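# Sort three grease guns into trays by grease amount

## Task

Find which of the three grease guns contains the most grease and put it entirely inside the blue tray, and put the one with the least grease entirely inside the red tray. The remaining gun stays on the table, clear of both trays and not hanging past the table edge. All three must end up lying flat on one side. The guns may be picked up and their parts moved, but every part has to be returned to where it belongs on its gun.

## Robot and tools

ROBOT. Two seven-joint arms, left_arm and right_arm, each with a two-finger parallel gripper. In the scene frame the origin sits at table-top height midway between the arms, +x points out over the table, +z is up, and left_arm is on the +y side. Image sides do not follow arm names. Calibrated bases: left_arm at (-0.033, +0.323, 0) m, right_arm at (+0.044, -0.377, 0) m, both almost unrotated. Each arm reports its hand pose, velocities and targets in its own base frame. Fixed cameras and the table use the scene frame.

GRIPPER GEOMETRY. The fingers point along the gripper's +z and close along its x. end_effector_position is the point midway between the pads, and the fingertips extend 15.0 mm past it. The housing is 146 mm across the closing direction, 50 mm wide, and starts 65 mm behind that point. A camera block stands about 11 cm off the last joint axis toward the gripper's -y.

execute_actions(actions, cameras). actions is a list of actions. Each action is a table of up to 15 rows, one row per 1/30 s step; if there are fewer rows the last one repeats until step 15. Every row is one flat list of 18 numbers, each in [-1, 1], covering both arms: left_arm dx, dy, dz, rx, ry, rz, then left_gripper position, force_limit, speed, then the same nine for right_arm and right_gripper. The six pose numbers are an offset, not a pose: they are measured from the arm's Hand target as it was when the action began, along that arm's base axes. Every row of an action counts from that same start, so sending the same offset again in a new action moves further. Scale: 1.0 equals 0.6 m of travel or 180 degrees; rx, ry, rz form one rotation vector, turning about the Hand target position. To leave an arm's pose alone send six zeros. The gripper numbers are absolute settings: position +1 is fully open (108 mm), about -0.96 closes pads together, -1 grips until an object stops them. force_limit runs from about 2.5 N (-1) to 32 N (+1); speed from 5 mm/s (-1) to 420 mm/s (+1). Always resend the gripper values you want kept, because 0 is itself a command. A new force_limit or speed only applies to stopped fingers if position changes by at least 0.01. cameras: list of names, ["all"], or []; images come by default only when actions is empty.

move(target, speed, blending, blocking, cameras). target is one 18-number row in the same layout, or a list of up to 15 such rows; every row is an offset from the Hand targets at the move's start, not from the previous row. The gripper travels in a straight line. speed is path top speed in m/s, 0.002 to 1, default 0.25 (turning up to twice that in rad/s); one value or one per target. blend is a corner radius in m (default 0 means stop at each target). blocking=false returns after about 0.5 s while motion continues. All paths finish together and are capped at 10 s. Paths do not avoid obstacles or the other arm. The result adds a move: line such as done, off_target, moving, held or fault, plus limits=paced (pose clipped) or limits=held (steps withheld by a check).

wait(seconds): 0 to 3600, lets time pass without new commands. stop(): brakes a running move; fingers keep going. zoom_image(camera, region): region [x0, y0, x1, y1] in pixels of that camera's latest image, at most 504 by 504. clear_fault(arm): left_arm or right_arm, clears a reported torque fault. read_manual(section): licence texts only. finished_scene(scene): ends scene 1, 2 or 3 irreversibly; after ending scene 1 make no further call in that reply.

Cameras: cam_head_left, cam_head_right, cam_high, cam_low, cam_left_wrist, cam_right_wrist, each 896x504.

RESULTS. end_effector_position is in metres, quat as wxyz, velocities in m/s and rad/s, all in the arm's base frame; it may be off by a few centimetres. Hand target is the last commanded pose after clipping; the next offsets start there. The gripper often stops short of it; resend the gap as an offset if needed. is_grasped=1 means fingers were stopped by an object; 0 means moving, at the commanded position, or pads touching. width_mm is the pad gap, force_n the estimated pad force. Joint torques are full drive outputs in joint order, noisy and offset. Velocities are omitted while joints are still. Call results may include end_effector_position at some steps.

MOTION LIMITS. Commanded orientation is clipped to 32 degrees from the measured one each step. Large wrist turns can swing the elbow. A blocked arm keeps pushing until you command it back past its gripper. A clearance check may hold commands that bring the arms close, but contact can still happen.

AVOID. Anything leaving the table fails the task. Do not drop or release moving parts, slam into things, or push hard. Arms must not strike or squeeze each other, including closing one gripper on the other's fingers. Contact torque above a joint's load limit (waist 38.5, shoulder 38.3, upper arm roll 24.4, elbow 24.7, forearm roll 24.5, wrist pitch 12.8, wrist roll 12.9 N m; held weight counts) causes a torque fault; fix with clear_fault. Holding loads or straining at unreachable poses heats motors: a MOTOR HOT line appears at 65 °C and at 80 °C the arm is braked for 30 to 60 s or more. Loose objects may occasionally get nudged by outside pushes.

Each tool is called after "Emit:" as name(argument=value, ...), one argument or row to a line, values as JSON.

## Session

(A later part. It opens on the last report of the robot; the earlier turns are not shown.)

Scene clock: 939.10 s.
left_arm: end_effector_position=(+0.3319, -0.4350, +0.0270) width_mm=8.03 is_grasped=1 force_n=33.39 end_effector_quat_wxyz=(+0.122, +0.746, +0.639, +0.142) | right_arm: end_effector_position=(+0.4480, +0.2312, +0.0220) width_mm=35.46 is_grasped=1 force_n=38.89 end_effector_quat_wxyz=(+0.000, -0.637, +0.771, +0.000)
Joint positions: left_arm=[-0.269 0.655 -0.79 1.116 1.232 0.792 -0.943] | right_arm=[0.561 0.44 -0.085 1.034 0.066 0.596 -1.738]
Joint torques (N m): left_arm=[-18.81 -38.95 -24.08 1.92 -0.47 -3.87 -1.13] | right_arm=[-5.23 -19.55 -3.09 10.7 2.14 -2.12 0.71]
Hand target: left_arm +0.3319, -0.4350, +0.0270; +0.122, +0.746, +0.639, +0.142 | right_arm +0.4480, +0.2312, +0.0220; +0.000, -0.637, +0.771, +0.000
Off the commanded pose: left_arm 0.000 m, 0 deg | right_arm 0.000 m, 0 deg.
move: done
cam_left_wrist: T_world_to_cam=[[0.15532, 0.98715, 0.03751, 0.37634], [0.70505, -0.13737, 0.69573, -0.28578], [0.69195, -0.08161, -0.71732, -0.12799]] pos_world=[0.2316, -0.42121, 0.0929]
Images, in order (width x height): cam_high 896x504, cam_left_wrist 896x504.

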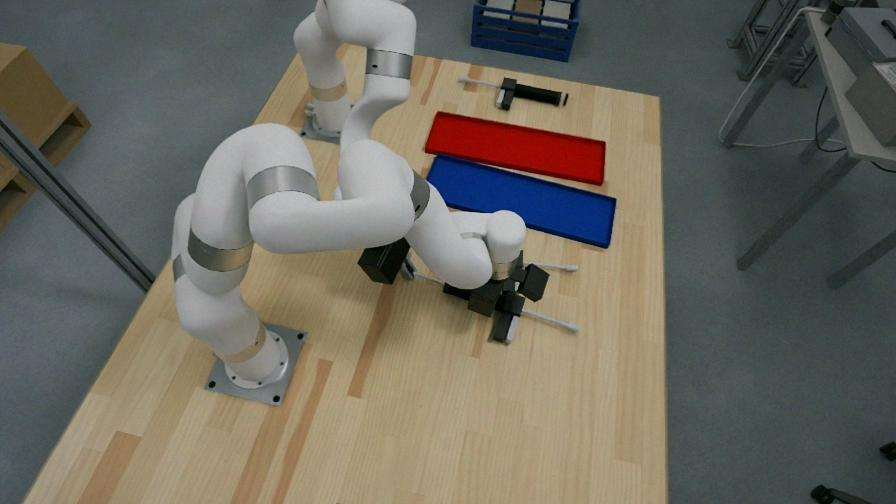

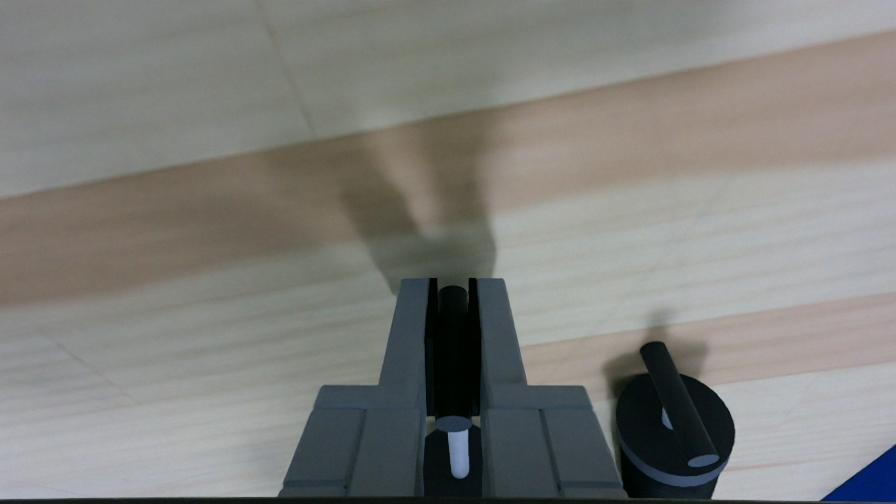

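Emit:
move(
  target=[-0.0247,0.0039,0,0,0,0,-1,0.0,-0.3,0,0,0,0,0,0,-1,0.8,-0.2],
  speed=0.04,
  cameras=["cam_left_wrist"],
)

Emit:
move(
  target=[-0.0247,0.0039,0,0,0,0,-1,0.0,-0.3,0,0,0,0,0,0,-1,0.8,-0.2],
  speed=0.04,
  cameras=["cam_left_wrist","cam_high"],
)

Emit:
zoom_image(
  camera="cam_high",
  region=[360, 210, 560, 330],
)

Scene clock: 954.53 s.
left_arm: end_effector_position=(+0.3171, -0.4327, +0.0270) width_mm=8.03 is_grasped=1 force_n=33.34 end_effector_quat_wxyz=(+0.122, +0.746, +0.639, +0.142) | right_arm: end_effector_position=(+0.4480, +0.2312, +0.0220) width_mm=35.46 is_grasped=1 force_n=37.61 end_effector_quat_wxyz=(+0.000, -0.637, +0.771, +0.000)
Joint positions: left_arm=[-0.272 0.633 -0.801 1.079 1.233 0.789 -0.975] | right_arm=[0.561 0.44 -0.085 1.034 0.066 0.596 -1.738]
Joint torques (N m): left_arm=[-19.53 -36.56 -24.37 1.03 -0.84 -3.86 -1.18] | right_arm=[-7.52 -20.77 -5.27 9.75 0.27 -1.82 -0.03]
Hand target: left_arm +0.3171, -0.4327, +0.0270; +0.122, +0.746, +0.639, +0.142 | right_arm +0.4480, +0.2312, +0.0220; +0.000, -0.637, +0.771, +0.000
Off the commanded pose: left_arm 0.000 m, 0 deg | right_arm 0.000 m, 0 deg.
move: done
cam_left_wrist: T_world_to_cam=[[0.15532, 0.98715, 0.03751, 0.37637], [0.70505, -0.13737, 0.69573, -0.27503], [0.69195, -0.08161, -0.71732, -0.11756]] pos_world=[0.2168, -0.41891, 0.0929]

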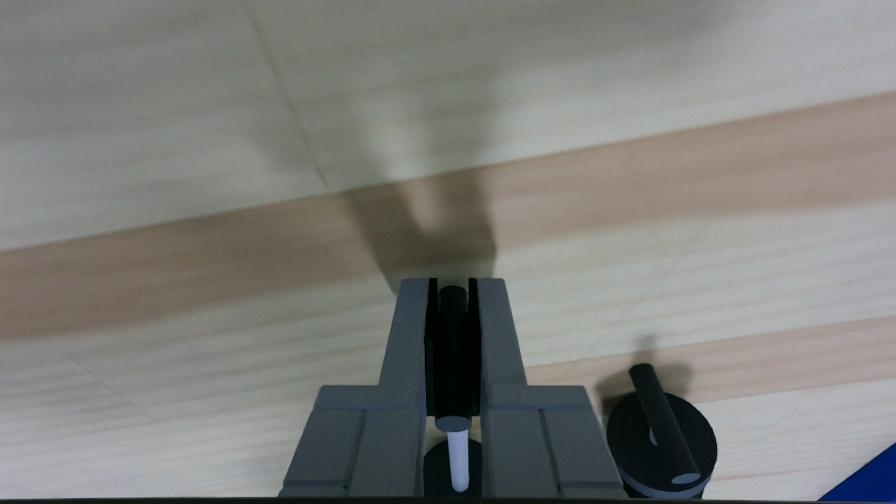

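Scene clock: 955.20 s.
left_arm: end_effector_position=(+0.3023, -0.4303, +0.0269) width_mm=8.03 is_grasped=1 force_n=33.27 end_effector_quat_wxyz=(+0.122, +0.746, +0.639, +0.143) | right_arm: end_effector_position=(+0.4480, +0.2312, +0.0220) width_mm=35.46 is_grasped=1 force_n=35.60 end_effector_quat_wxyz=(+0.000, -0.637, +0.771, +0.000)
Joint positions: left_arm=[-0.277 0.611 -0.812 1.044 1.233 0.786 -1.006] | right_arm=[0.561 0.44 -0.085 1.034 0.066 0.596 -1.738]
Joint torques (N m): left_arm=[-21.52 -33.85 -25.47 0.55 -7 -4.22 -1.21] | right_arm=[-7.58 -21.18 -5.58 9.48 -0.03 -2.85 -0.26]
Hand target: left_arm +0.3023, -0.4303, +0.0270; +0.122, +0.746, +0.639, +0.142 | right_arm +0.4480, +0.2312, +0.0220; +0.000, -0.637, +0.771, +0.000
Off the commanded pose: left_arm 0.000 m, 0 deg | right_arm 0.000 m, 0 deg.
move: done
cam_left_wrist: T_world_to_cam=[[0.15526, 0.98716, 0.03759, 0.3763], [0.70505, -0.13739, 0.69572, -0.26428], [0.69195, -0.08151, -0.71733, -0.10709]] pos_world=[0.202, -0.41651, 0.0929]
Images, in order (width x height): cam_high 896x504, cam_left_wrist 896x504.

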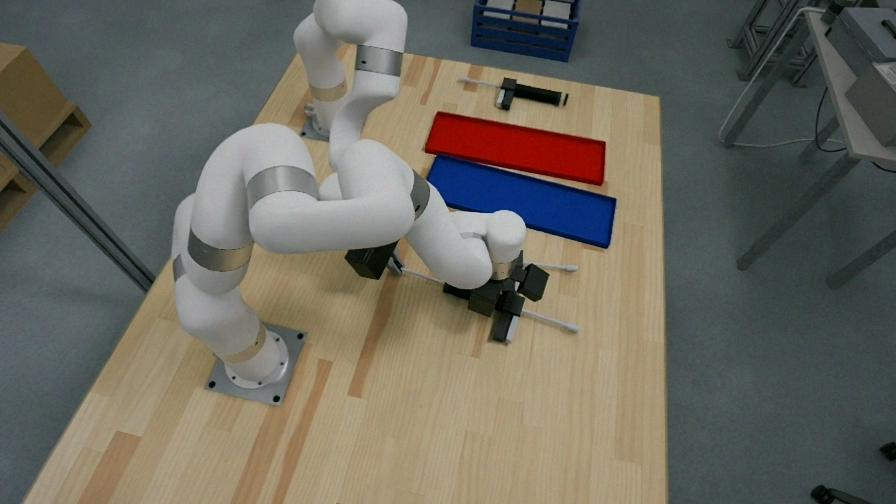

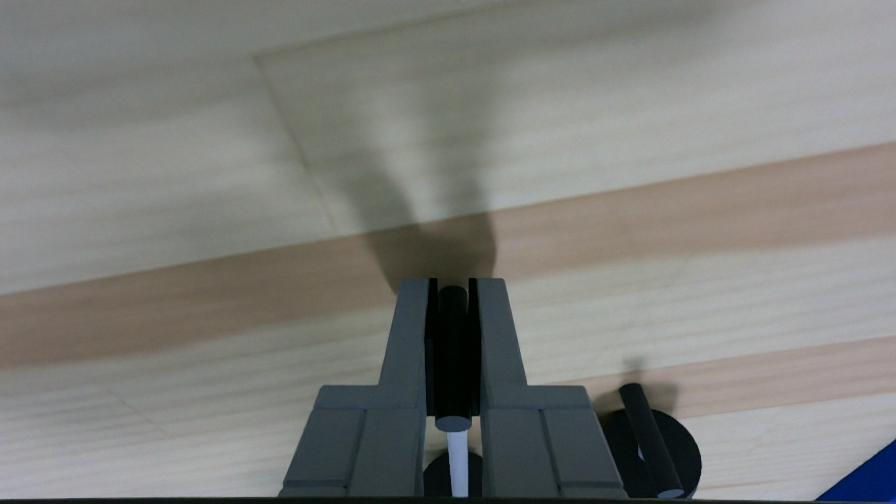

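Scaled by 2.520 from the camera's image (finer frame: 1280x720).

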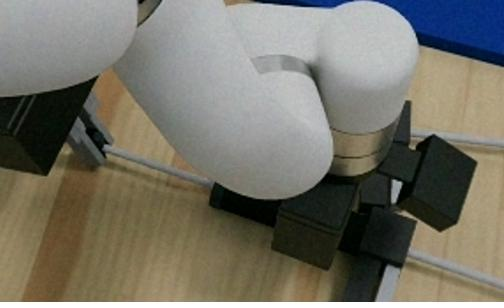

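Emit:
move(
  target=[0.0247,-0.0039,0,0,0,0,-1,0.0,-0.3,0,0,0,0,0,0,-1,0.8,-0.2],
  speed=0.04,
  cameras=[],
)

Emit:
move(
  target=[0.0247,-0.0039,0,0,0,0,-1,0.0,-0.3,0,0,0,0,0,0,-1,0.8,-0.2],
  speed=0.04,
  cameras=["cam_left_wrist"],
)

Scene clock: 980.43 s.
left_arm: end_effector_position=(+0.3171, -0.4327, +0.0270) width_mm=8.03 is_grasped=1 force_n=33.28 end_effector_quat_wxyz=(+0.122, +0.746, +0.639, +0.142) | right_arm: end_effector_position=(+0.4480, +0.2312, +0.0221) width_mm=35.46 is_grasped=1 force_n=36.85 end_effector_quat_wxyz=(+0.000, -0.637, +0.771, +0.000)
Joint positions: left_arm=[-0.273 0.633 -0.8 1.079 1.233 0.788 -0.975] | right_arm=[0.561 0.439 -0.085 1.034 0.066 0.596 -1.738]
Joint torques (N m): left_arm=[-3.64 -15.83 -14.75 7.14 -5.97 -0.58 0.94] | right_arm=[-9.33 -18.01 -7.52 8.66 -1.89 -4.8 -0.69]
Hand target: left_arm +0.3171, -0.4327, +0.0270; +0.122, +0.746, +0.639, +0.142 | right_arm +0.4480, +0.2312, +0.0220; +0.000, -0.637, +0.771, +0.000
Off the commanded pose: left_arm 0.000 m, 0 deg | right_arm 0.000 m, 0 deg.
move: done

Scene clock: 981.10 s.
left_arm: end_effector_position=(+0.3319, -0.4350, +0.0270) width_mm=8.03 is_grasped=1 force_n=33.34 end_effector_quat_wxyz=(+0.122, +0.746, +0.639, +0.142) | right_arm: end_effector_position=(+0.4480, +0.2312, +0.0221) width_mm=35.46 is_grasped=1 force_n=37.85 end_effector_quat_wxyz=(+0.000, -0.637, +0.771, +0.000)
Joint positions: left_arm=[-0.269 0.655 -0.789 1.116 1.232 0.792 -0.943] | right_arm=[0.561 0.439 -0.085 1.034 0.066 0.596 -1.738]
Joint torques (N m): left_arm=[-3.89 -17.41 -14.84 8.6 -5.32 -0.72 0.91] | right_arm=[-9.36 -14.22 -7.91 8.33 -2.34 -4.76 -0.58]
Hand target: left_arm +0.3319, -0.4350, +0.0270; +0.122, +0.746, +0.639, +0.142 | right_arm +0.4480, +0.2312, +0.0220; +0.000, -0.637, +0.771, +0.000
Off the commanded pose: left_arm 0.000 m, 0 deg | right_arm 0.000 m, 0 deg.
move: done
cam_left_wrist: T_world_to_cam=[[0.15532, 0.98715, 0.03751, 0.37634], [0.70505, -0.13737, 0.69573, -0.28578], [0.69195, -0.08161, -0.71732, -0.12799]] pos_world=[0.2316, -0.42121, 0.0929]

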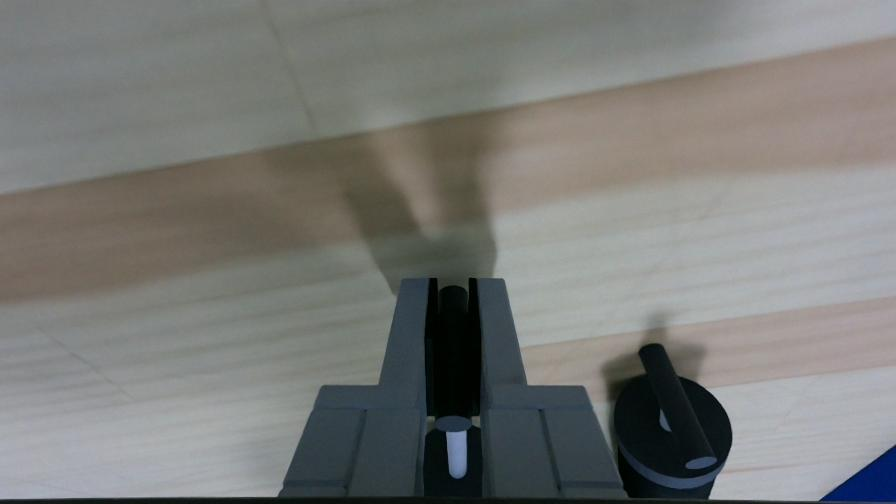

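Emit:
move(
  target=[-0.0741,0.0117,0,0,0,0,-1,0.0,-0.3,0,0,0,0,0,0,-1,0.8,-0.2],
  speed=0.05,
  cameras=["cam_left_wrist","cam_high"],
)

Emit:
zoom_image(
  camera="cam_high",
  region=[340, 210, 540, 330],
)

Scene clock: 1007.93 s.
left_arm: end_effector_position=(+0.2871, -0.4282, +0.0270) width_mm=0.00 is_grasped=0 force_n=33.40 end_effector_quat_wxyz=(+0.122, +0.746, +0.639, +0.142) | right_arm: end_effector_position=(+0.4482, +0.2309, +0.0220) width_mm=35.46 is_grasped=1 force_n=34.98 end_effector_quat_wxyz=(+0.000, -0.637, +0.771, +0.000)
Joint positions: left_arm=[-0.283 0.59 -0.824 1.011 1.232 0.783 -1.037] | right_arm=[0.561 0.44 -0.086 1.034 0.066 0.596 -1.738]
Joint torques (N m): left_arm=[5.09 -37.04 -5.82 6.66 -1.37 -2.27 -1.13] | right_arm=[3.79 -14.98 1.24 9.91 -1.76 0.31 -0.65]
Hand target: left_arm +0.2874, -0.4280, +0.0270; +0.122, +0.746, +0.639, +0.142 | right_arm +0.4480, +0.2312, +0.0220; +0.000, -0.637, +0.771, +0.000
Off the commanded pose: left_arm 0.000 m, 0 deg | right_arm 0.000 m, 0 deg.
move: done
cam_left_wrist: T_world_to_cam=[[0.15597, 0.98705, 0.03741, 0.37633], [0.70508, -0.13778, 0.69561, -0.25349], [0.69176, -0.08211, -0.71744, -0.09652]] pos_world=[0.1868, -0.41431, 0.093]
Images, in order (width x height): cam_high 896x504, cam_left_wrist 896x504.

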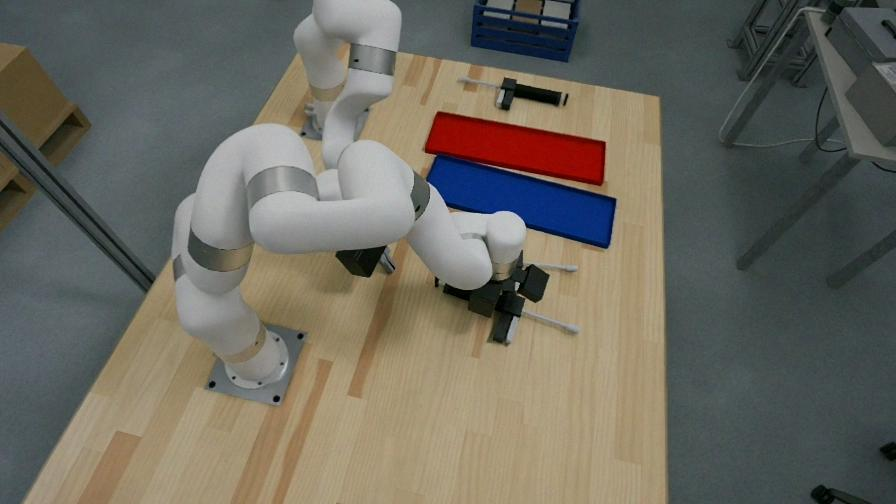

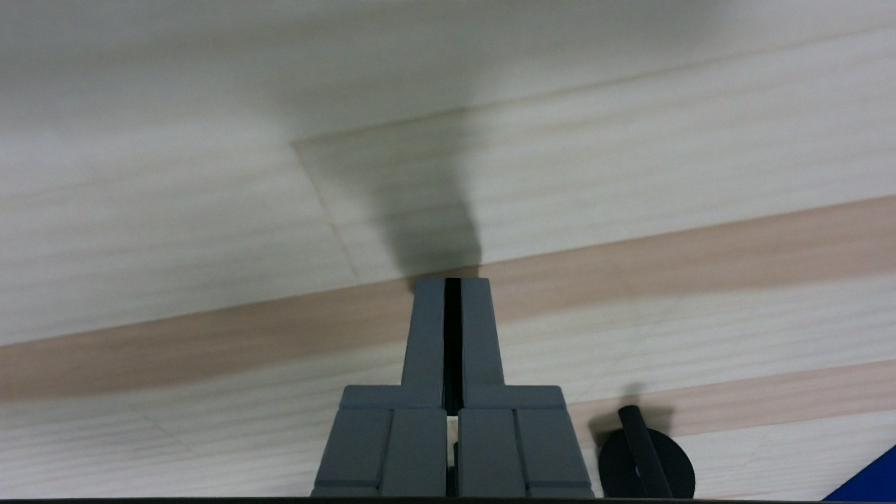

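Scaled by 2.520 from the camera's image (finer frame: 1280x720).

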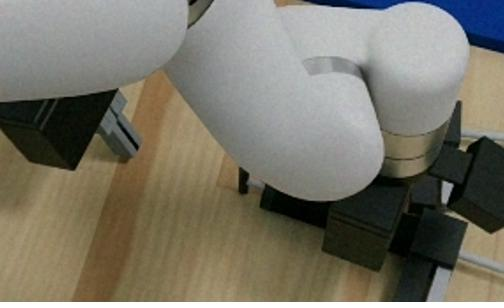

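Emit:
move(
  target=[
    [0,0,0.25,0,0,0,0.2,0.8,0.2,0,0,0,0,0,0,-0.1,0.8,-0.2],
    [0.3,0.6,0.25,-0.0063,0.1193,0.0341,0.2,0.8,0.2,0,-0.05,0.22,0,0,0,-0.1,0.8,-0.2],
  ],
  speed=[0.25,0.4],
  cameras=["cam_high"],
)

Emit:
zoom_image(
  camera="cam_high",
  region=[400, 230, 600, 350],
)

Scene clock: 1063.03 s.
left_arm: end_effector_position=(+0.4674, -0.0680, +0.1770) width_mm=64.00 is_grasped=0 force_n=0.00 end_effector_quat_wxyz=(+0.000, +0.723, +0.691, +0.001) | right_arm: end_effector_position=(+0.4480, +0.2012, +0.1540) width_mm=47.49 is_grasped=0 force_n=0.00 end_effector_quat_wxyz=(+0.000, -0.637, +0.771, +0.000)
Joint positions: left_arm=[0.454 0.074 -0.61 1.026 0.053 0.964 0.647] | right_arm=[0.54 0.152 -0.122 1.068 0.024 0.917 -1.763]
Joint torques (N m): left_arm=[2.04 -12.35 0.81 16.51 2.61 0.43 -0.81] | right_arm=[-5.1 -28.99 -2.32 19.07 -3.08 -0.24 -1.41]
Hand target: left_arm +0.4674, -0.0680, +0.1770; +0.000, +0.723, +0.691, +0.001 | right_arm +0.4480, +0.2012, +0.1540; +0.000, -0.637, +0.771, +0.000
Off the commanded pose: left_arm 0.000 m, 0 deg | right_arm 0.000 m, 0 deg.
move: done

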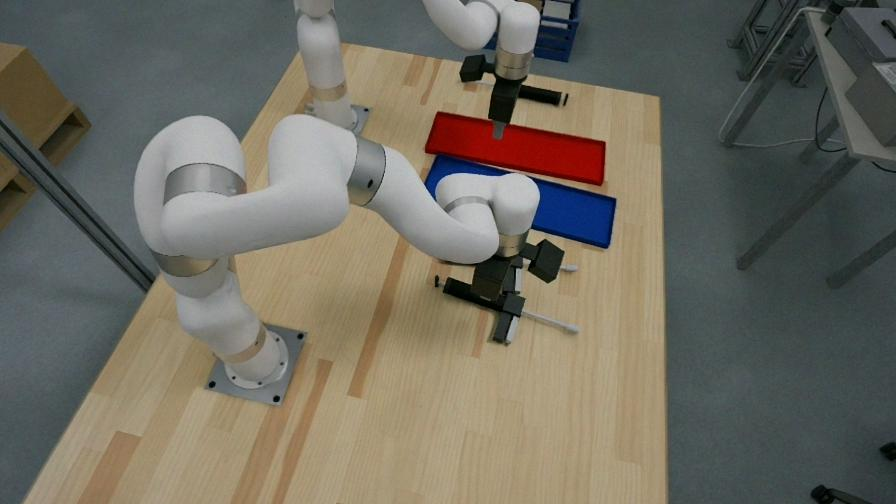

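Scaled by 2.520 from the camera's image (finer frame: 1280x720).

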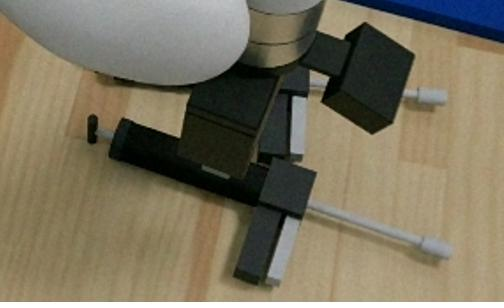

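Emit:
move(
  target=[
    [0.154,0.497,-0.012,0,0,0,0.2,0.8,0.2,-0.197,0.085,-0.123,0,0,0,-0.1,0.8,-0.2],
    [0.154,0.497,-0.012,0,0,0,0.2,0.8,0.2,-0.197,0.085,-0.22,0,0,0,-0.1,0.8,-0.2],
    [0.154,0.497,-0.012,0,0,0,0.2,0.8,0.2,-0.197,0.085,-0.22,0,0,0,-1,-0.5,-0.2],
    [0.154,0.497,-0.012,0,0,0,0.2,0.8,0.2,-0.165,0.079,-0.22,0,0,0,-1,-0.5,-0.2],
  ],
  speed=[0.35,0.12,0.1,0.05],
  cameras=["cam_high","cam_left_wrist","cam_right_wrist"],
)

Emit:
zoom_image(
  camera="cam_high",
  region=[400, 230, 600, 350],
)

Scene clock: 1086.60 s.
left_arm: end_effector_position=(+0.5598, +0.2302, +0.1698) width_mm=64.00 is_grasped=0 force_n=0.00 end_effector_quat_wxyz=(+0.000, +0.723, +0.691, +0.001) | right_arm: end_effector_position=(+0.3490, +0.2486, +0.0220) width_mm=8.66 is_grasped=1 force_n=14.86 end_effector_quat_wxyz=(+0.000, -0.637, +0.771, +0.000)
Joint positions: left_arm=[0.674 0.529 -0.366 1.622 0.201 1.127 1.1] | right_arm=[0.646 0.255 -0.026 0.738 0.016 0.482 -1.56]
Joint torques (N m): left_arm=[-6.27 -25.38 -2.8 16.99 0.63 0.47 -0.57] | right_arm=[-6.46 -8.92 -3.16 14.89 3.31 -0.35 -1.52]
Hand target: left_arm +0.5598, +0.2302, +0.1698; +0.000, +0.723, +0.691, +0.001 | right_arm +0.3490, +0.2486, +0.0220; +0.000, -0.637, +0.771, +0.000
Off the commanded pose: left_arm 0.000 m, 0 deg | right_arm 0.000 m, 0 deg.
move: done
cam_left_wrist: T_world_to_cam=[[0.05058, 0.99849, -0.02148, -0.255], [0.92048, -0.03826, 0.38892, -0.54586], [0.38751, -0.03944, -0.92102, 0.06637]] pos_world=[0.48963, 0.23635, 0.26795]
cam_right_wrist: T_world_to_cam=[[-0.17985, -0.98368, 0.00561, 0.29944], [-0.91419, 0.16925, 0.36825, 0.29663], [-0.36319, 0.0611, -0.92971, 0.24889]] pos_world=[0.41543, 0.22914, 0.12048]

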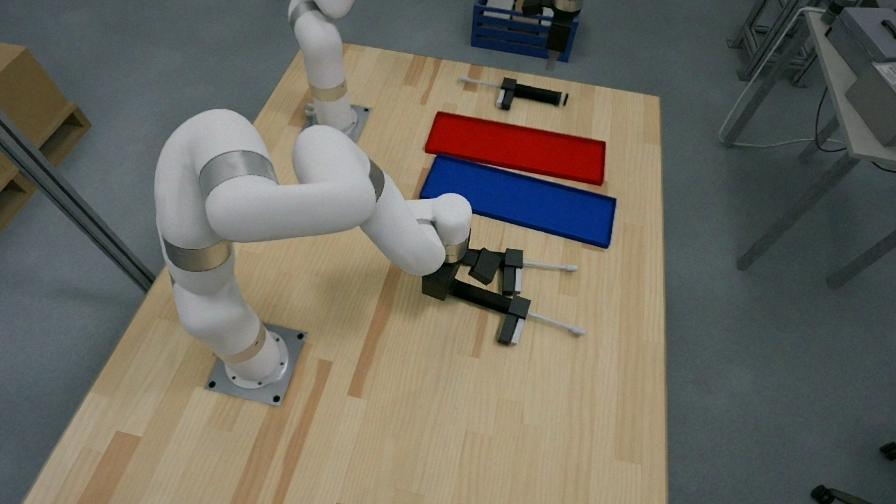

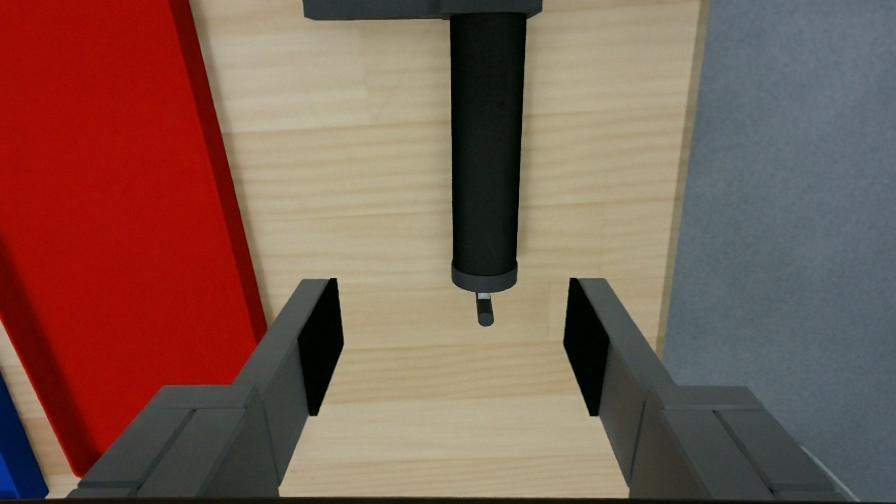

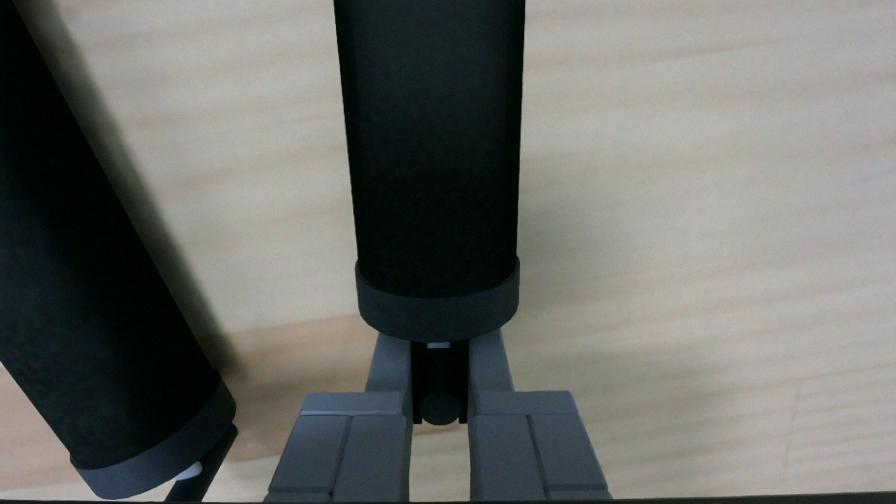

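Scaled by 2.520 from the camera's image (finer frame: 1280x720).

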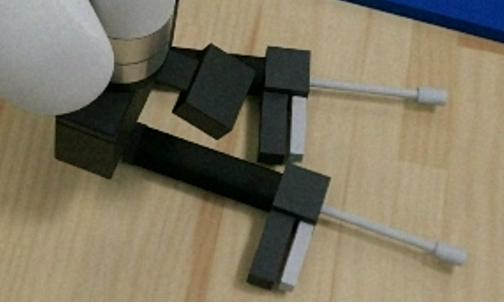

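Emit:
move(
  target=[
    [0.1237,0.028,-0.17,0,0,0,0.2,0.8,0.2,0,0,0,0,0,0,0.0,-0.5,-0.2],
    [0.1237,0.028,-0.2463,0,0,0,0.2,0.8,0.2,0,0,0.25,0,0,0,0.0,-0.5,-0.2],
    [0.1237,0.028,-0.2463,0,0,0,-1,0.0,-0.2,0,0,0.25,0,0,0,0.0,-0.5,-0.2],
    [0.1653,0.026,-0.2463,0,0,0,-1,0.0,-0.2,0,-0.2,0.25,0,0,0,0.0,-0.5,-0.2],
  ],
  speed=[0.3,0.12,0.1,0.04],
  cameras=["cam_high","cam_left_wrist","cam_head_left"],
)

Emit:
zoom_image(
  camera="cam_high",
  region=[440, 50, 640, 170],
)

Scene clock: 1110.03 s.
left_arm: end_effector_position=(+0.6590, +0.2458, +0.0220) width_mm=8.27 is_grasped=1 force_n=24.62 end_effector_quat_wxyz=(+0.000, +0.723, +0.691, +0.001) | right_arm: end_effector_position=(+0.3490, +0.1286, +0.1720) width_mm=53.00 is_grasped=0 force_n=0.00 end_effector_quat_wxyz=(+0.000, -0.637, +0.771, +0.000)
Joint positions: left_arm=[0.501 1.126 -0.297 2.225 0.297 1.131 1.072] | right_arm=[0.531 -0.264 -0.173 0.667 -0.055 0.928 -1.77]
Joint torques (N m): left_arm=[-7.29 -31.74 -2.29 15.87 -1.07 0.3 0.54] | right_arm=[-5.28 -19.1 -0.94 10.14 -3.03 -0.06 -1.45]
Hand target: left_arm +0.6590, +0.2458, +0.0220; +0.000, +0.723, +0.691, +0.001 | right_arm +0.3490, +0.1286, +0.1720; +0.000, -0.637, +0.771, +0.000
Off the commanded pose: left_arm 0.000 m, 0 deg | right_arm 0.000 m, 0 deg.
move: done
cam_left_wrist: T_world_to_cam=[[0.05058, 0.99849, -0.02148, -0.27877], [0.92048, -0.03826, 0.38892, -0.57909], [0.38751, -0.03944, -0.92102, -0.10759]] pos_world=[0.58883, 0.25195, 0.12015]
Images, in order (width x height): cam_head_left 896x504, cam_high 896x504, cam_left_wrist 896x504.

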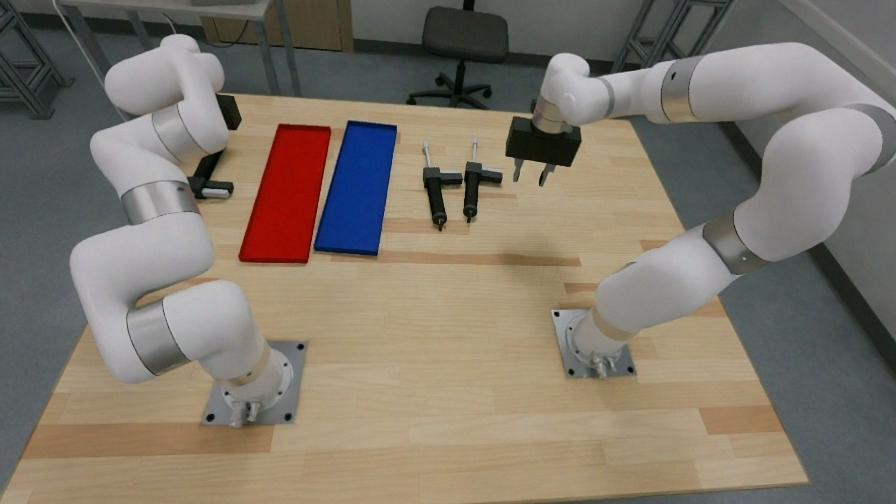

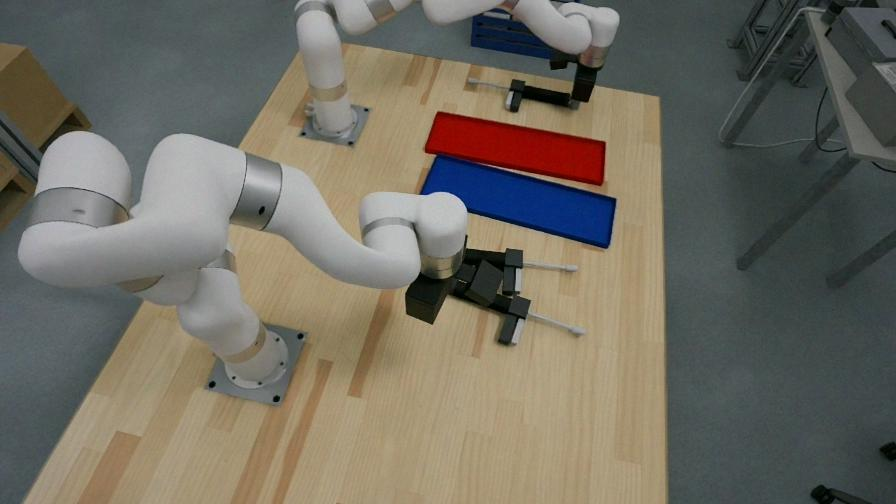

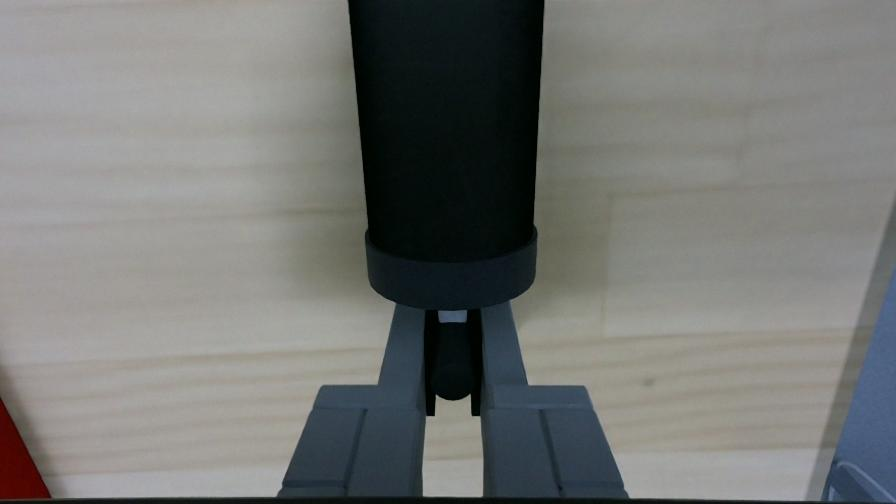

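Scaled by 2.520 from the camera's image (finer frame: 1280x720).

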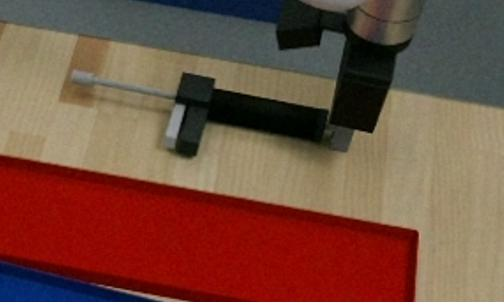

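Emit:
move(
  target=[
    [0,0,0,0,0,0,-0.1,0.0,-0.2,0,-0.3,0,0,0,0,0.0,-0.5,-0.2],
    [0,0,0.18,0,0,0,-0.1,0.0,-0.2,0,-0.3,0,0,0,0,0.0,-0.5,-0.2],
    [-0.298,-0.926,0.18,0,0,0.04,-0.1,0.0,-0.2,0,-0.3,0,0,0,0,0.0,-0.5,-0.2],
  ],
  speed=[0.3,0.3,0.4],
  blend=[0,0.04,0],
  cameras=["cam_high","cam_left_wrist"],
)

Scene clock: 1151.33 s.
left_arm: end_effector_position=(+0.4802, -0.3098, +0.1300) width_mm=47.50 is_grasped=0 force_n=0.00 end_effector_quat_wxyz=(+0.000, +0.678, +0.735, +0.001) | right_arm: end_effector_position=(+0.3490, -0.0514, +0.1720) width_mm=53.00 is_grasped=0 force_n=0.00 end_effector_quat_wxyz=(+0.000, -0.637, +0.771, +0.000)
Joint positions: left_arm=[-0.087 0.5 -0.574 1.4 0.318 0.993 -0.074] | right_arm=[0.319 -0.364 -0.448 0.61 -0.189 0.949 -2.159]
Joint torques (N m): left_arm=[-3.53 -22.1 -6.67 15.69 0.6 0.48 -1.21] | right_arm=[-0.13 -1.76 0.93 18.88 2.87 -0.38 -1.31]
Hand target: left_arm +0.4802, -0.3098, +0.1300; +0.000, +0.678, +0.735, +0.001 | right_arm +0.3490, -0.0514, +0.1720; +0.000, -0.637, +0.771, +0.000
Off the commanded pose: left_arm 0.000 m, 0 deg | right_arm 0.000 m, 0 deg.
move: done
cam_left_wrist: T_world_to_cam=[[-0.07486, 0.99696, -0.02142, 0.34707], [0.91799, 0.07729, 0.38899, -0.44079], [0.38947, 0.00945, -0.92099, 0.05347]] pos_world=[0.4098, -0.31245, 0.22815]

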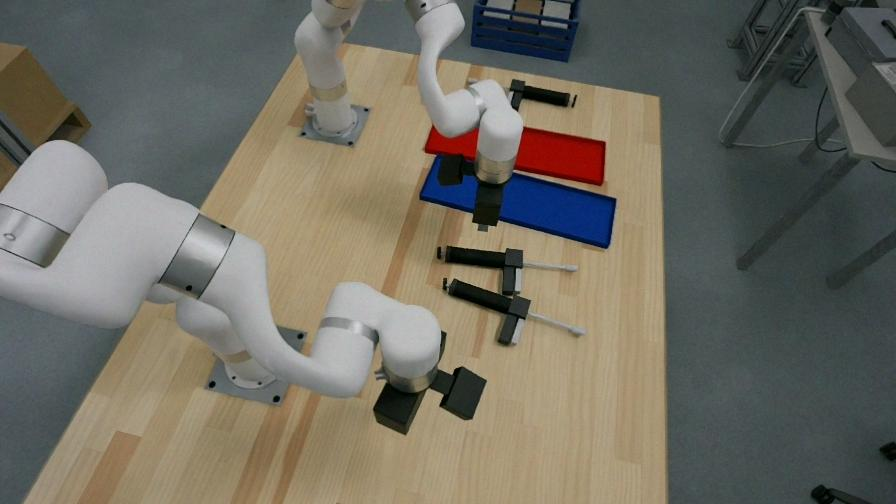

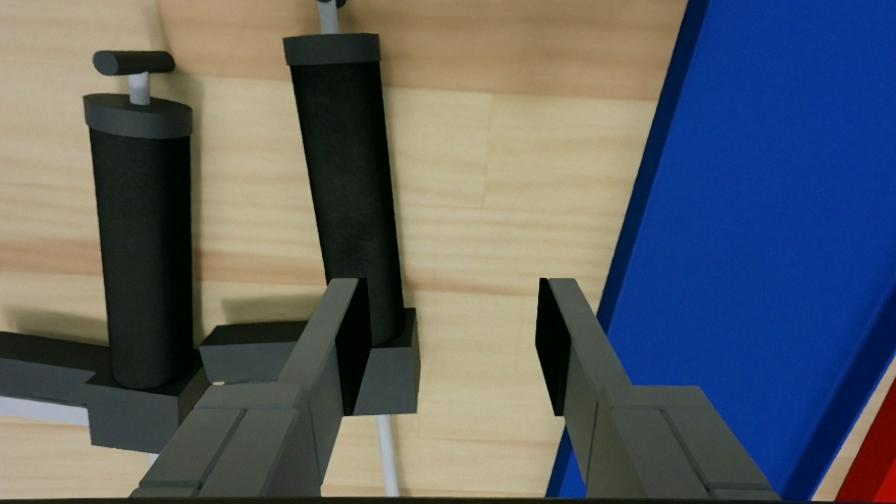

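Emit:
move(
  target=[
    [0.028,-0.07,-0.1,0,0,0.003,-0.1,0.0,-0.2,0,0,0,0,0,0,0.0,-0.5,-0.2],
    [0.028,-0.07,-0.18,0,0,0.003,-0.1,0.0,-0.2,0,0,0,0,0,0,0.0,-0.5,-0.2],
    [0.028,-0.07,-0.18,0,0,0.003,-1,0.8,-0.2,0,0,0,0,0,0,0.0,-0.5,-0.2],
    [0.028,-0.07,0,0,0,0.003,-1,0.8,-0.2,0,0,0,0,0,0,0.0,-0.5,-0.2],
    [0.038,0.299,-0.033,0,0,-0.04,-1,0.8,-0.2,0,0,0,0,0,0,0.0,-0.5,-0.2],
    [0.038,0.299,-0.09,0,0,-0.04,-1,0.8,-0.2,0,0,0,0,0,0,0.0,-0.5,-0.2],
  ],
  speed=[0.25,0.12,0.1,0.2,0.25,0.12],
  blend=[0.02,0,0,0.02,0.02,0],
  cameras=["cam_high","cam_left_wrist"],
)

Scene clock: 1171.90 s.
left_arm: end_effector_position=(+0.5029, -0.1304, +0.0759) width_mm=35.01 is_grasped=1 force_n=42.70 end_effector_quat_wxyz=(+0.000, +0.723, +0.691, +0.001) | right_arm: end_effector_position=(+0.3490, -0.0514, +0.1720) width_mm=53.00 is_grasped=0 force_n=0.00 end_effector_quat_wxyz=(+0.000, -0.637, +0.771, +0.000)
Joint positions: left_arm=[0.236 0.416 -0.52 1.12 0.294 0.774 0.373] | right_arm=[0.319 -0.364 -0.448 0.61 -0.189 0.949 -2.159]
Joint torques (N m): left_arm=[-6.53 -22.06 -2.91 15.48 2.72 -3.45 -1.17] | right_arm=[3.39 -2 3.17 19.03 2.89 -0.32 -1.3]
Hand target: left_arm +0.5030, -0.1304, +0.0760; +0.000, +0.723, +0.691, +0.001 | right_arm +0.3490, -0.0514, +0.1720; +0.000, -0.637, +0.771, +0.000
Off the commanded pose: left_arm 0.000 m, 0 deg | right_arm 0.000 m, 0 deg.
move: done; blend cut to 0.0171 m at target 5
cam_left_wrist: T_world_to_cam=[[0.05067, 0.99848, -0.02145, 0.10577], [0.92054, -0.03836, 0.38876, -0.47077], [0.38734, -0.03945, -0.92109, -0.0122]] pos_world=[0.43273, -0.12415, 0.17405]

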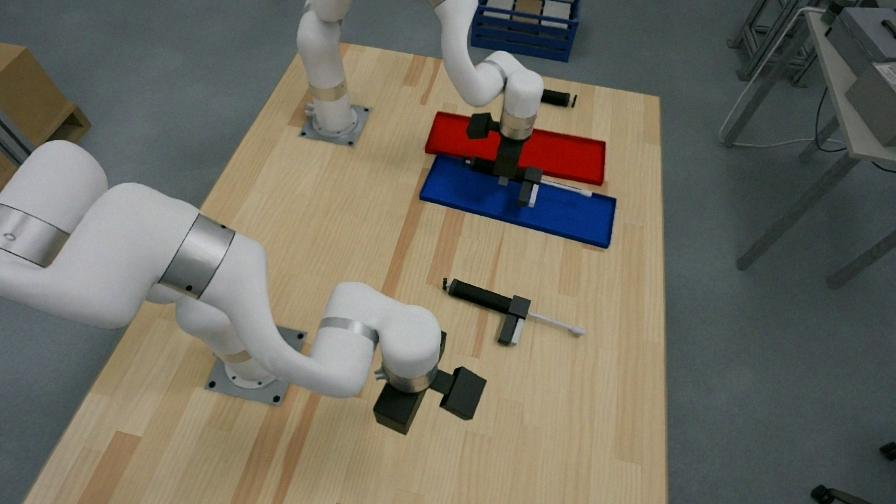

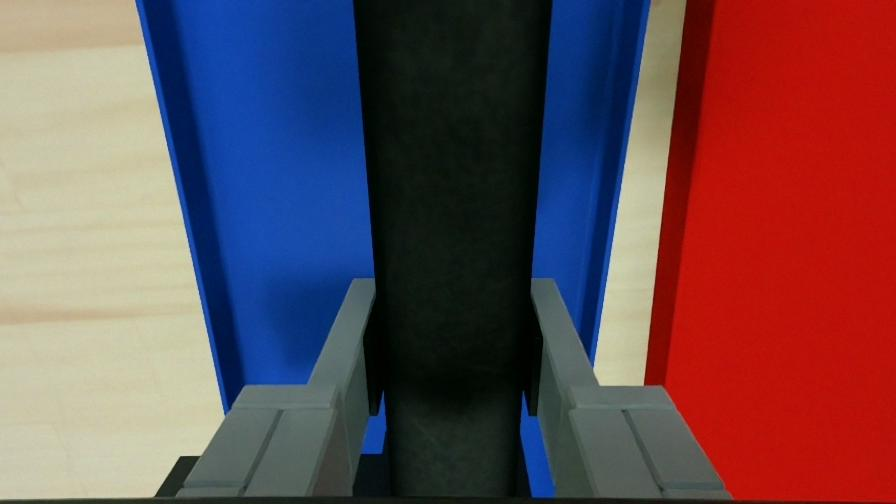

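Emit:
move(
  target=[
    [0,0.008,-0.03,0,0,0,-1,0.8,-0.2,0,0,0,0,0,0,0.0,-0.5,-0.2],
    [0,0.008,-0.081,0,0,0,-1,0.8,-0.2,0,0,0,0,0,0,0.0,-0.5,-0.2],
    [0,0.008,-0.081,0,0,0,-0.06,0.8,-0.2,0,0,0,0,0,0,0.0,-0.5,-0.2],
    [0,0.008,0.1,0,0,0,-0.06,0.8,-0.2,0,0,0,0,0,0,0.0,-0.5,-0.2],
    [0.012,-0.483,0.09,0,0,-0.027,-0.06,0.8,-0.2,0,0,0,0,0,0,0.0,-0.5,-0.2],
  ],
  speed=[0.12,0.06,0.1,0.2,0.3],
  blend=[0.01,0,0,0.03,0],
  cameras=["cam_high","cam_left_wrist"],
)

Scene clock: 1205.13 s.
left_arm: end_effector_position=(+0.5102, -0.4202, +0.1300) width_mm=49.70 is_grasped=0 force_n=0.00 end_effector_quat_wxyz=(+0.000, +0.752, +0.659, +0.001) | right_arm: end_effector_position=(+0.3490, -0.0514, +0.1720) width_mm=53.00 is_grasped=0 force_n=0.00 end_effector_quat_wxyz=(+0.000, -0.637, +0.771, +0.000)
Joint positions: left_arm=[-0.335 0.839 -0.578 1.936 0.45 1.219 0.007] | right_arm=[0.319 -0.364 -0.448 0.61 -0.189 0.949 -2.159]
Joint torques (N m): left_arm=[-5.34 -29.46 -5.67 16.21 1.59 0.46 0.54] | right_arm=[3.47 -2.5 3.83 19.06 1.94 -0.29 -0.21]
Hand target: left_arm +0.5102, -0.4202, +0.1300; +0.000, +0.752, +0.659, +0.001 | right_arm +0.3490, -0.0514, +0.1720; +0.000, -0.637, +0.771, +0.000
Off the commanded pose: left_arm 0.000 m, 0 deg | right_arm 0.000 m, 0 deg.
move: done; blend cut to 0.0093 m at target 1
cam_left_wrist: T_world_to_cam=[[0.13509, 0.9906, -0.02146, 0.34956], [0.91391, -0.1162, 0.38893, -0.53897], [0.38278, -0.07215, -0.92102, 0.01197]] pos_world=[0.44077, -0.40803, 0.22815]

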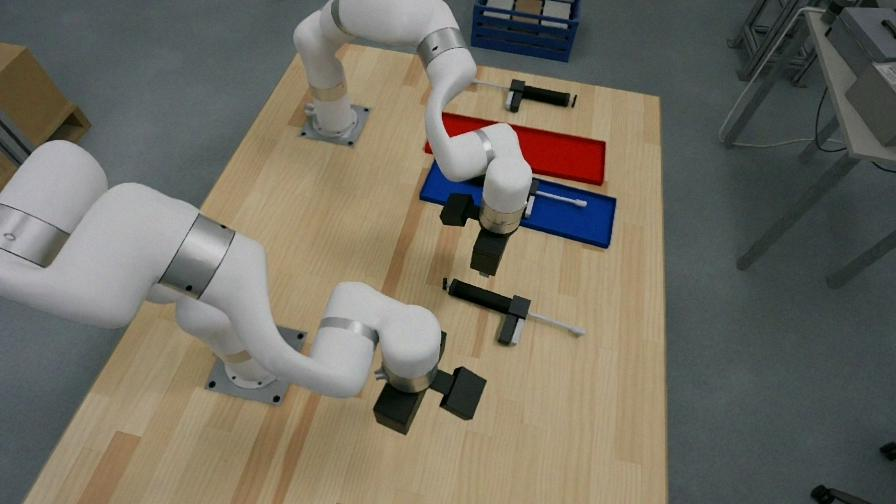

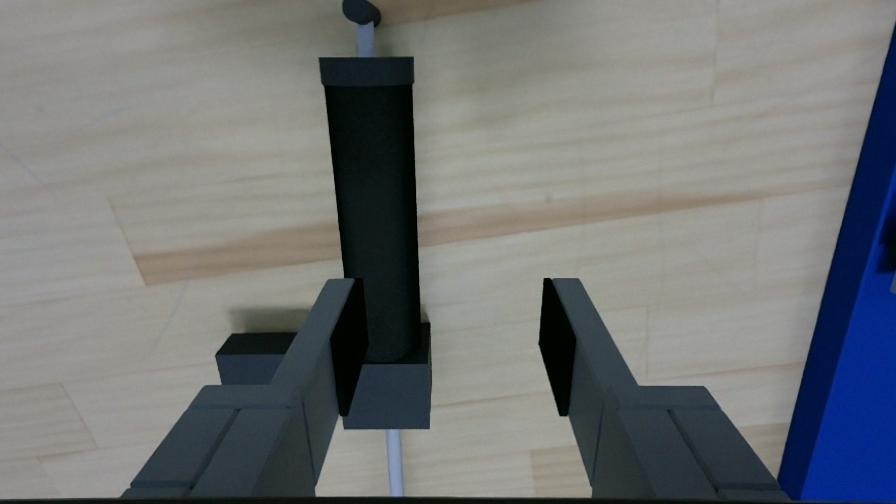

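Emit:
move(
  target=[
    [0.026,-0.053,-0.1,0,0,0.013,-0.06,0.8,-0.2,0,0,0,0,0,0,0.0,-0.5,-0.2],
    [0.026,-0.053,-0.18,0,0,0.013,-0.06,0.8,-0.2,0,0,0,0,0,0,0.0,-0.5,-0.2],
    [0.026,-0.053,-0.18,0,0,0.013,-1,0.8,-0.2,0,0,0,0,0,0,0.0,-0.5,-0.2],
    [0.026,-0.053,0.02,0,0,0.013,-1,0.8,-0.2,0,0,0,0,0,0,0.0,-0.5,-0.2],
    [-0.084,0.80,0,0,0,0.045,-1,0.8,-0.2,0,0,0,0,0,0,0.0,-0.5,-0.2],
    [-0.084,0.80,-0.09,0,0,0.045,-1,0.8,-0.2,0,0,0,0,0,0,0.0,-0.5,-0.2],
  ],
  speed=[0.2,0.12,0.1,0.2,0.3,0.15],
  blend=[0.01,0,0,0.02,0.02,0],
  cameras=["cam_high","cam_left_wrist"],
)

Scene clock: 1237.53 s.
left_arm: end_effector_position=(+0.4597, +0.0598, +0.0759) width_mm=35.23 is_grasped=1 force_n=29.03 end_effector_quat_wxyz=(+0.000, +0.703, +0.711, +0.001) | right_arm: end_effector_position=(+0.3490, -0.0514, +0.1720) width_mm=53.00 is_grasped=0 force_n=0.00 end_effector_quat_wxyz=(+0.000, -0.637, +0.771, +0.000)
Joint positions: left_arm=[0.534 0.229 -0.407 0.888 0.145 0.68 0.799] | right_arm=[0.319 -0.364 -0.448 0.61 -0.189 0.949 -2.159]
Joint torques (N m): left_arm=[-6.17 -17.04 -0.02 15.51 2.72 -3.03 -1.28] | right_arm=[2.32 -2.58 3.68 18.93 1.01 -0.3 0.31]
Hand target: left_arm +0.4598, +0.0598, +0.0760; +0.000, +0.703, +0.711, +0.001 | right_arm +0.3490, -0.0514, +0.1720; +0.000, -0.637, +0.771, +0.000
Off the commanded pose: left_arm 0.000 m, 0 deg | right_arm 0.000 m, 0 deg.
move: done
cam_left_wrist: T_world_to_cam=[[-0.00586, 0.99975, -0.02151, -0.05592], [0.92124, 0.01377, 0.38876, -0.42713], [0.38896, -0.01753, -0.92109, 0.00999]] pos_world=[0.38927, 0.06196, 0.17405]

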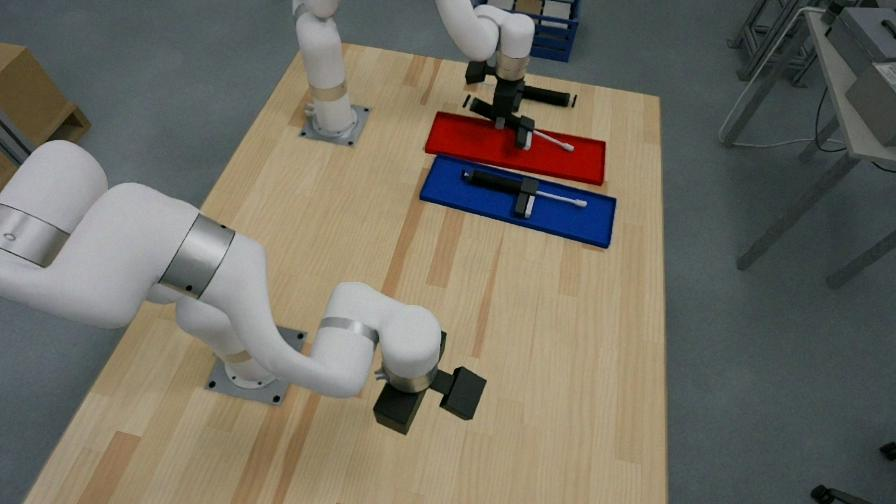

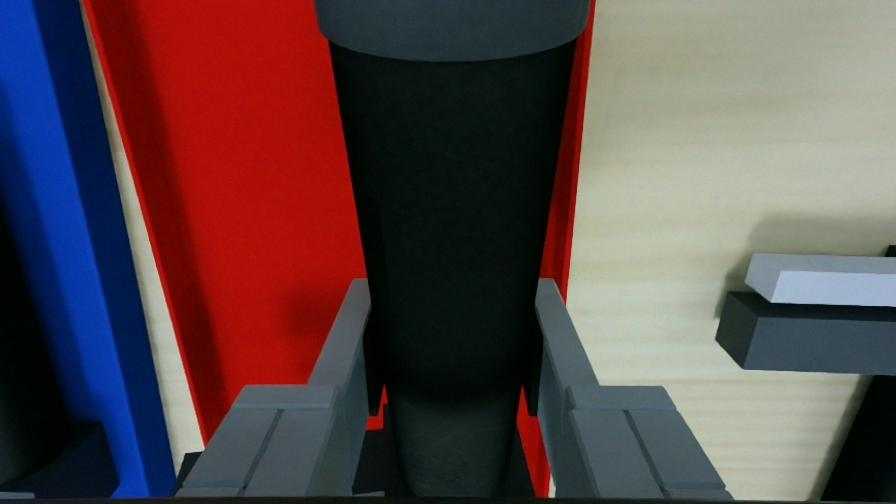

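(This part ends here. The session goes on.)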